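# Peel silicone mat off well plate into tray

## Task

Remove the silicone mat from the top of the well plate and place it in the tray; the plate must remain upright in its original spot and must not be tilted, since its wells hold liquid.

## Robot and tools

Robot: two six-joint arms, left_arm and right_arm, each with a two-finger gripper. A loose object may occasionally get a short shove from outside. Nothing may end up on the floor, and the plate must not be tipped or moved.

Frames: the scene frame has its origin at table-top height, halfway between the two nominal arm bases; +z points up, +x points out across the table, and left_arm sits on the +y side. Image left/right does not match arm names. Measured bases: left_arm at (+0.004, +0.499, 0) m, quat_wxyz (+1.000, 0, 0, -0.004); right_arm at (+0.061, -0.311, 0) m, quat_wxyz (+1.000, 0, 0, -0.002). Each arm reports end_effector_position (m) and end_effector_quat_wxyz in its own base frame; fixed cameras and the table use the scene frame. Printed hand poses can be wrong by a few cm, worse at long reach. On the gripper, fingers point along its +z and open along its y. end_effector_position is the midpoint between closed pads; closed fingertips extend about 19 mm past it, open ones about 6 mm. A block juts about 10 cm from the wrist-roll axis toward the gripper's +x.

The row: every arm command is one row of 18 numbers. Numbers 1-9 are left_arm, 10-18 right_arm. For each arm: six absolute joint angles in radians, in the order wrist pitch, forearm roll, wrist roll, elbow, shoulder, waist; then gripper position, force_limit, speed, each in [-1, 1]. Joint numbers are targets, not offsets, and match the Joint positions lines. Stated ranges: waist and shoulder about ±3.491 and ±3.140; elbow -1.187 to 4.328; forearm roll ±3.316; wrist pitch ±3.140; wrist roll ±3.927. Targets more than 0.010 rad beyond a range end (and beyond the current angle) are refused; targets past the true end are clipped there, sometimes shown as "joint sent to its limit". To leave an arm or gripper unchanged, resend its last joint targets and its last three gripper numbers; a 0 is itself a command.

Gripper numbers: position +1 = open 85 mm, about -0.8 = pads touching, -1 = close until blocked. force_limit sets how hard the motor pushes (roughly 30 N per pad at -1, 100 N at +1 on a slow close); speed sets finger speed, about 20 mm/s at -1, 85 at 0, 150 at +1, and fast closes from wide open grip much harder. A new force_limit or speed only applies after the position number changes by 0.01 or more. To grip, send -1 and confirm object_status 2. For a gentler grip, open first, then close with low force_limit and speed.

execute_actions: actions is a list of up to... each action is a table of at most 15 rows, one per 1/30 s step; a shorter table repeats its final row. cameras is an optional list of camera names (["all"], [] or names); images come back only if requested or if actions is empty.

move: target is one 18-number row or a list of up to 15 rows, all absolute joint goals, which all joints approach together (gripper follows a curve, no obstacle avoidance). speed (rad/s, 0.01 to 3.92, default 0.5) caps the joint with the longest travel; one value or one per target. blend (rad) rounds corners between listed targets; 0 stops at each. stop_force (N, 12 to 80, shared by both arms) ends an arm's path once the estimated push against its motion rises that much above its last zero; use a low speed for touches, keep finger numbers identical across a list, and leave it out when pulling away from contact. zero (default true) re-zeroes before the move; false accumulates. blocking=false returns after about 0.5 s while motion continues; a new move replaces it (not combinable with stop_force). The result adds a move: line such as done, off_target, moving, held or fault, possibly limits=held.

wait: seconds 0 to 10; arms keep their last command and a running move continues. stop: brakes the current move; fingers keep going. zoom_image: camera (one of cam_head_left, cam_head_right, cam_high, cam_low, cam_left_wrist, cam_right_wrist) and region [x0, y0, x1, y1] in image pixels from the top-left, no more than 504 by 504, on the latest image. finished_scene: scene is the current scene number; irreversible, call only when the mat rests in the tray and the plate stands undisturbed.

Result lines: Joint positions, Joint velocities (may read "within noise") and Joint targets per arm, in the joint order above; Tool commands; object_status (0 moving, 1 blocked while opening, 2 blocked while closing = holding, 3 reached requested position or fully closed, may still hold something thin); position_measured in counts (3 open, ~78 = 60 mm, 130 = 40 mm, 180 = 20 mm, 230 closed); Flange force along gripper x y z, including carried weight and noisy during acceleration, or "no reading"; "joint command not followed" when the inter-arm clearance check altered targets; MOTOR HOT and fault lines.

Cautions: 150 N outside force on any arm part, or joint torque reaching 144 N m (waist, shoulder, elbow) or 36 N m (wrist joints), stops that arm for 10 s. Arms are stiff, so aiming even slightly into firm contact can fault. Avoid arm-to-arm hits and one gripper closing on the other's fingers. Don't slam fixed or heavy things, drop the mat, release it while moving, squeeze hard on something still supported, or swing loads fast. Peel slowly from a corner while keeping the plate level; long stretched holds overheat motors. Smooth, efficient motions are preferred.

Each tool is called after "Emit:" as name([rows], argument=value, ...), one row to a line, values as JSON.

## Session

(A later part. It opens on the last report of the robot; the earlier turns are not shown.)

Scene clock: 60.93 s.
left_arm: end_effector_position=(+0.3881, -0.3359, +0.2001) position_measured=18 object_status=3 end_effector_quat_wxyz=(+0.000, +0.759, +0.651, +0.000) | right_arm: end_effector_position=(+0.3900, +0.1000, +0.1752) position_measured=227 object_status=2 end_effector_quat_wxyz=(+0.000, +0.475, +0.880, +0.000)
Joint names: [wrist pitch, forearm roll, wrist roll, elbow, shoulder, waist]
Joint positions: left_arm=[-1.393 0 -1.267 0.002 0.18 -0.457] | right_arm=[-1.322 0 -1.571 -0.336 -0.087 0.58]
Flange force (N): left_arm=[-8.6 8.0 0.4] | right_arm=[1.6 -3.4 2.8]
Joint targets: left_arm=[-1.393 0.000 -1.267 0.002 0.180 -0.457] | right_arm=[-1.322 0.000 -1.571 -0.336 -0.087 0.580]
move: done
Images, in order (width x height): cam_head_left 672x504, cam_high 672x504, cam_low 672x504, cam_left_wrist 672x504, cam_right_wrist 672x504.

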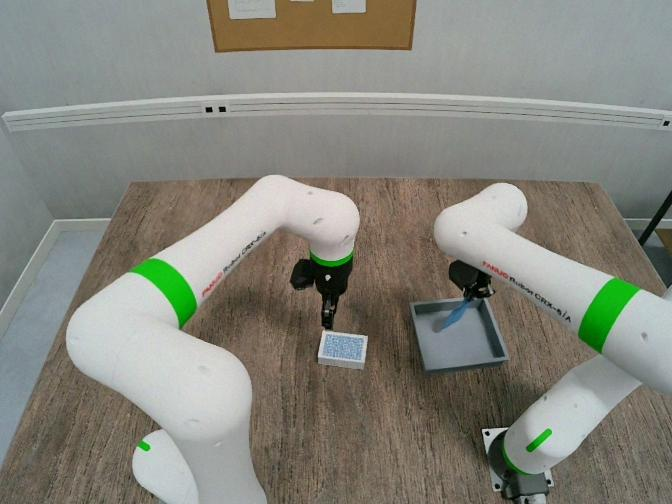

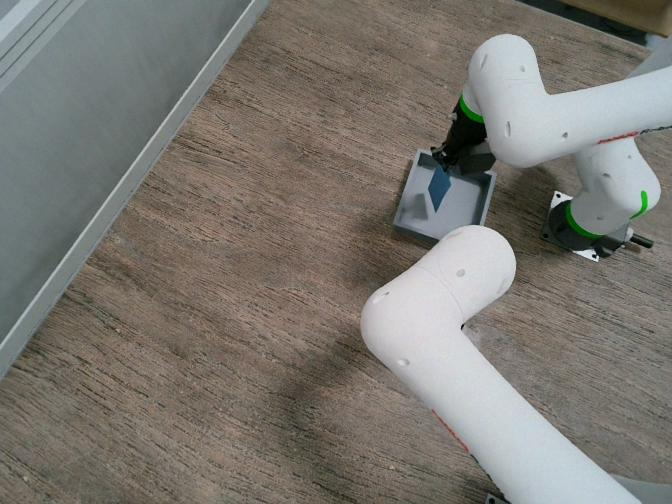

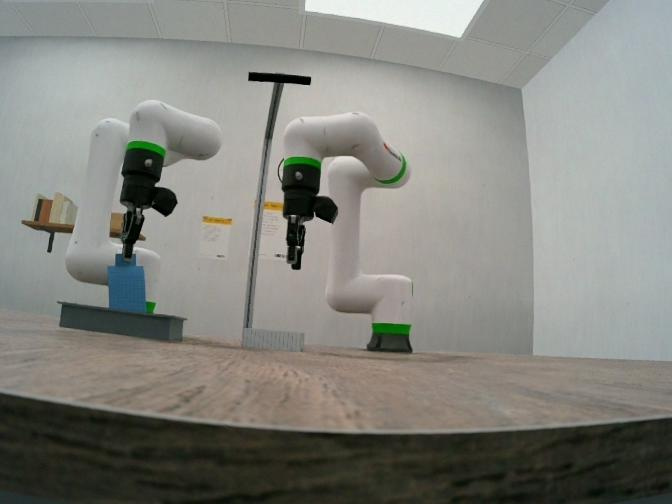

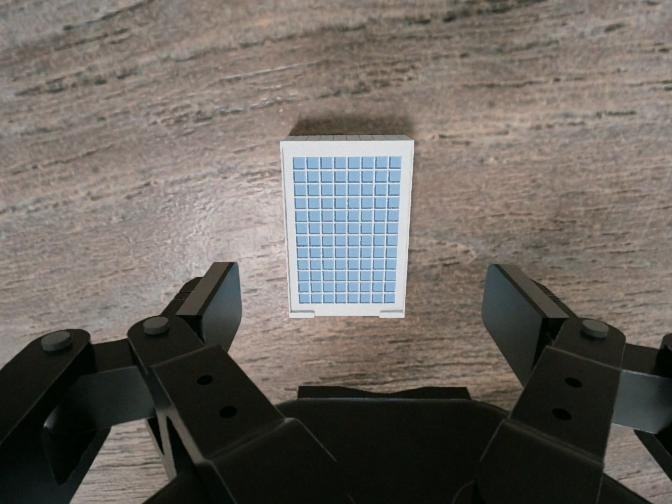

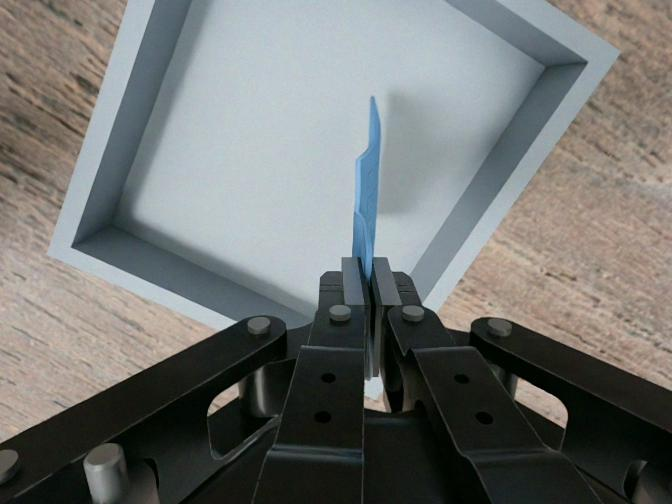

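Emit:
move([
  [-1.3933,0,-1.2667,0.0021,0.1796,-0.4573,0.88,0,-0.5,-1.1865,0,-1.6012,-0.5595,-0.1752,0.6104,-1,-0.8,-0.6],
  [-1.3933,0,-1.2667,0.0021,0.1796,-0.4573,0.88,0,-0.5,-1.0516,0,-1.644,-0.7818,-0.2626,0.6532,-1,-0.8,-0.6],
], speed=0.2, blend=[0.05,0], cameras=["cam_right_wrist","cam_head_left","cam_high"])

Scene clock: 64.07 s.
left_arm: end_effector_position=(+0.3881, -0.3359, +0.2001) position_measured=18 object_status=3 end_effector_quat_wxyz=(+0.000, +0.759, +0.651, +0.000) | right_arm: end_effector_position=(+0.2910, +0.0590, +0.0552) position_measured=227 object_status=2 end_effector_quat_wxyz=(+0.000, +0.475, +0.880, +0.000)
Joint names: [wrist pitch, forearm roll, wrist roll, elbow, shoulder, waist]
Joint positions: left_arm=[-1.393 0 -1.267 0.002 0.18 -0.457] | right_arm=[-1.052 0 -1.644 -0.782 -0.263 0.653]
Flange force (N): left_arm=[-8.2 7.7 0.8] | right_arm=[2.7 -4.0 1.0]
Joint targets: left_arm=[-1.393 0.000 -1.267 0.002 0.180 -0.457] | right_arm=[-1.052 0.000 -1.644 -0.782 -0.263 0.653]
move: done
Images, in order (width x height): cam_head_left 672x504, cam_high 672x504, cam_right_wrist 672x504.

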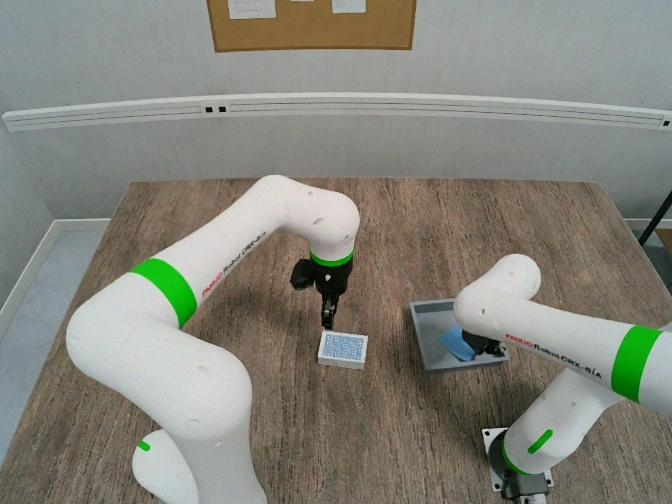

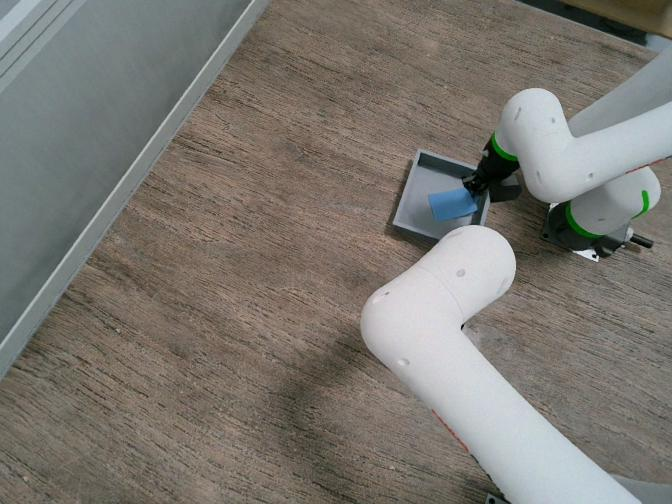

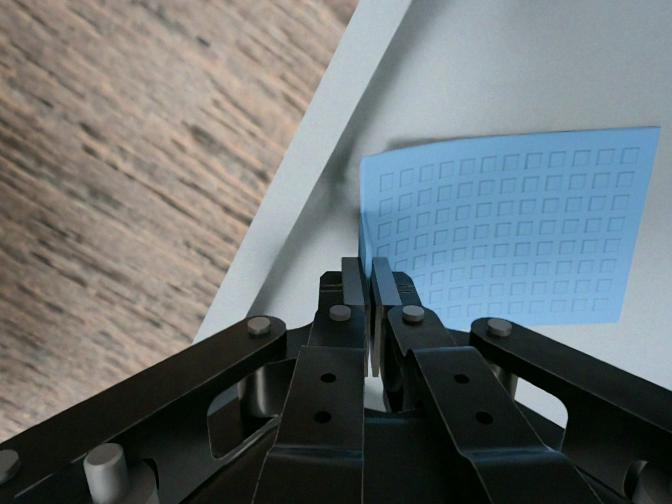

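Emit:
move([
  [-1.3933,0,-1.2667,0.0021,0.1796,-0.4573,0.88,0,-0.5,-1.0516,0,-1.644,-0.7818,-0.2626,0.6532,-0.5,-0.8,-0.7],
  [-1.3933,0,-1.2667,0.0021,0.1796,-0.4573,0.88,0,-0.5,-1.3399,0,-1.644,-0.6097,-0.3788,0.6532,-0.5,-0.8,-0.7],
], speed=0.25, cameras=["cam_right_wrist","cam_head_left","cam_left_wrist"])

Scene clock: 66.40 s.
left_arm: end_effector_position=(+0.3881, -0.3359, +0.2001) position_measured=18 object_status=3 end_effector_quat_wxyz=(+0.000, +0.759, +0.651, +0.000) | right_arm: end_effector_position=(+0.2910, +0.0590, +0.1551) position_measured=192 object_status=3 end_effector_quat_wxyz=(+0.000, +0.475, +0.880, +0.000)
Joint names: [wrist pitch, forearm roll, wrist roll, elbow, shoulder, waist]
Joint positions: left_arm=[-1.393 0 -1.267 0.002 0.18 -0.457] | right_arm=[-1.34 0 -1.644 -0.61 -0.379 0.653]
Flange force (N): left_arm=[-8.5 7.9 0.6] | right_arm=[2.5 -3.7 2.2]
Joint targets: left_arm=[-1.393 0.000 -1.267 0.002 0.180 -0.457] | right_arm=[-1.340 0.000 -1.644 -0.610 -0.379 0.653]
move: done
Images, in order (width x height): cam_head_left 672x504, cam_left_wrist 672x504, cam_right_wrist 672x504.

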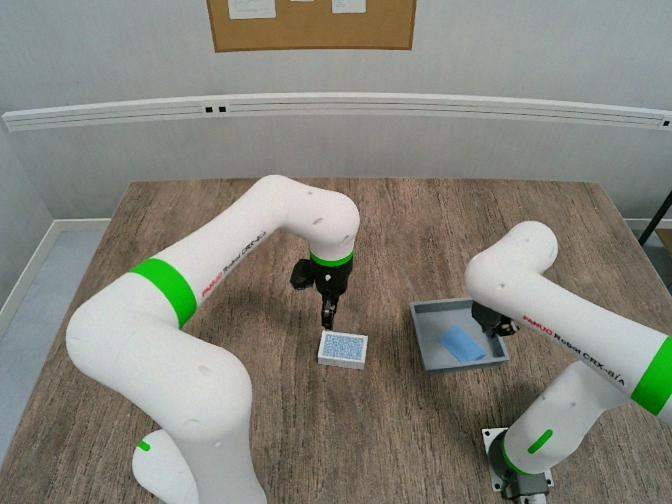

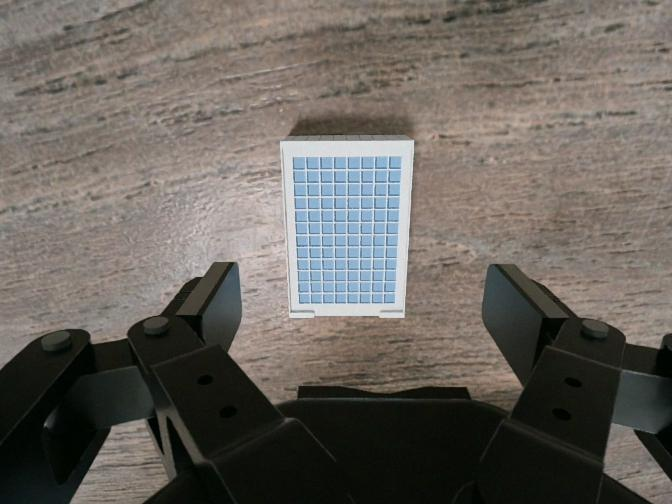

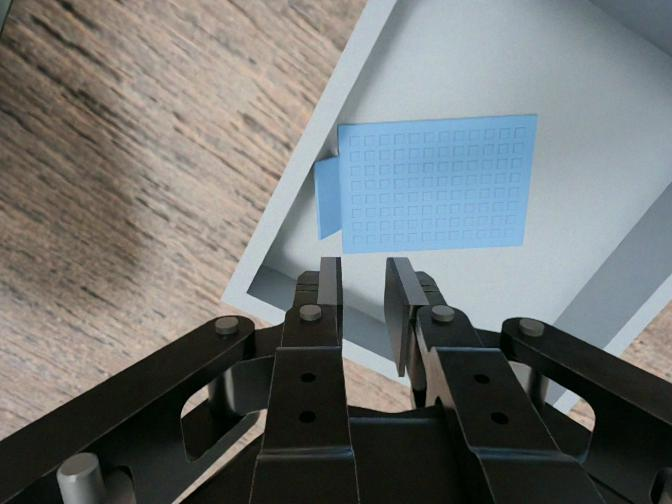

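Mat in tray, plate standing.

Emit:
finished_scene(scene=1)

The scene is finished: the task was done.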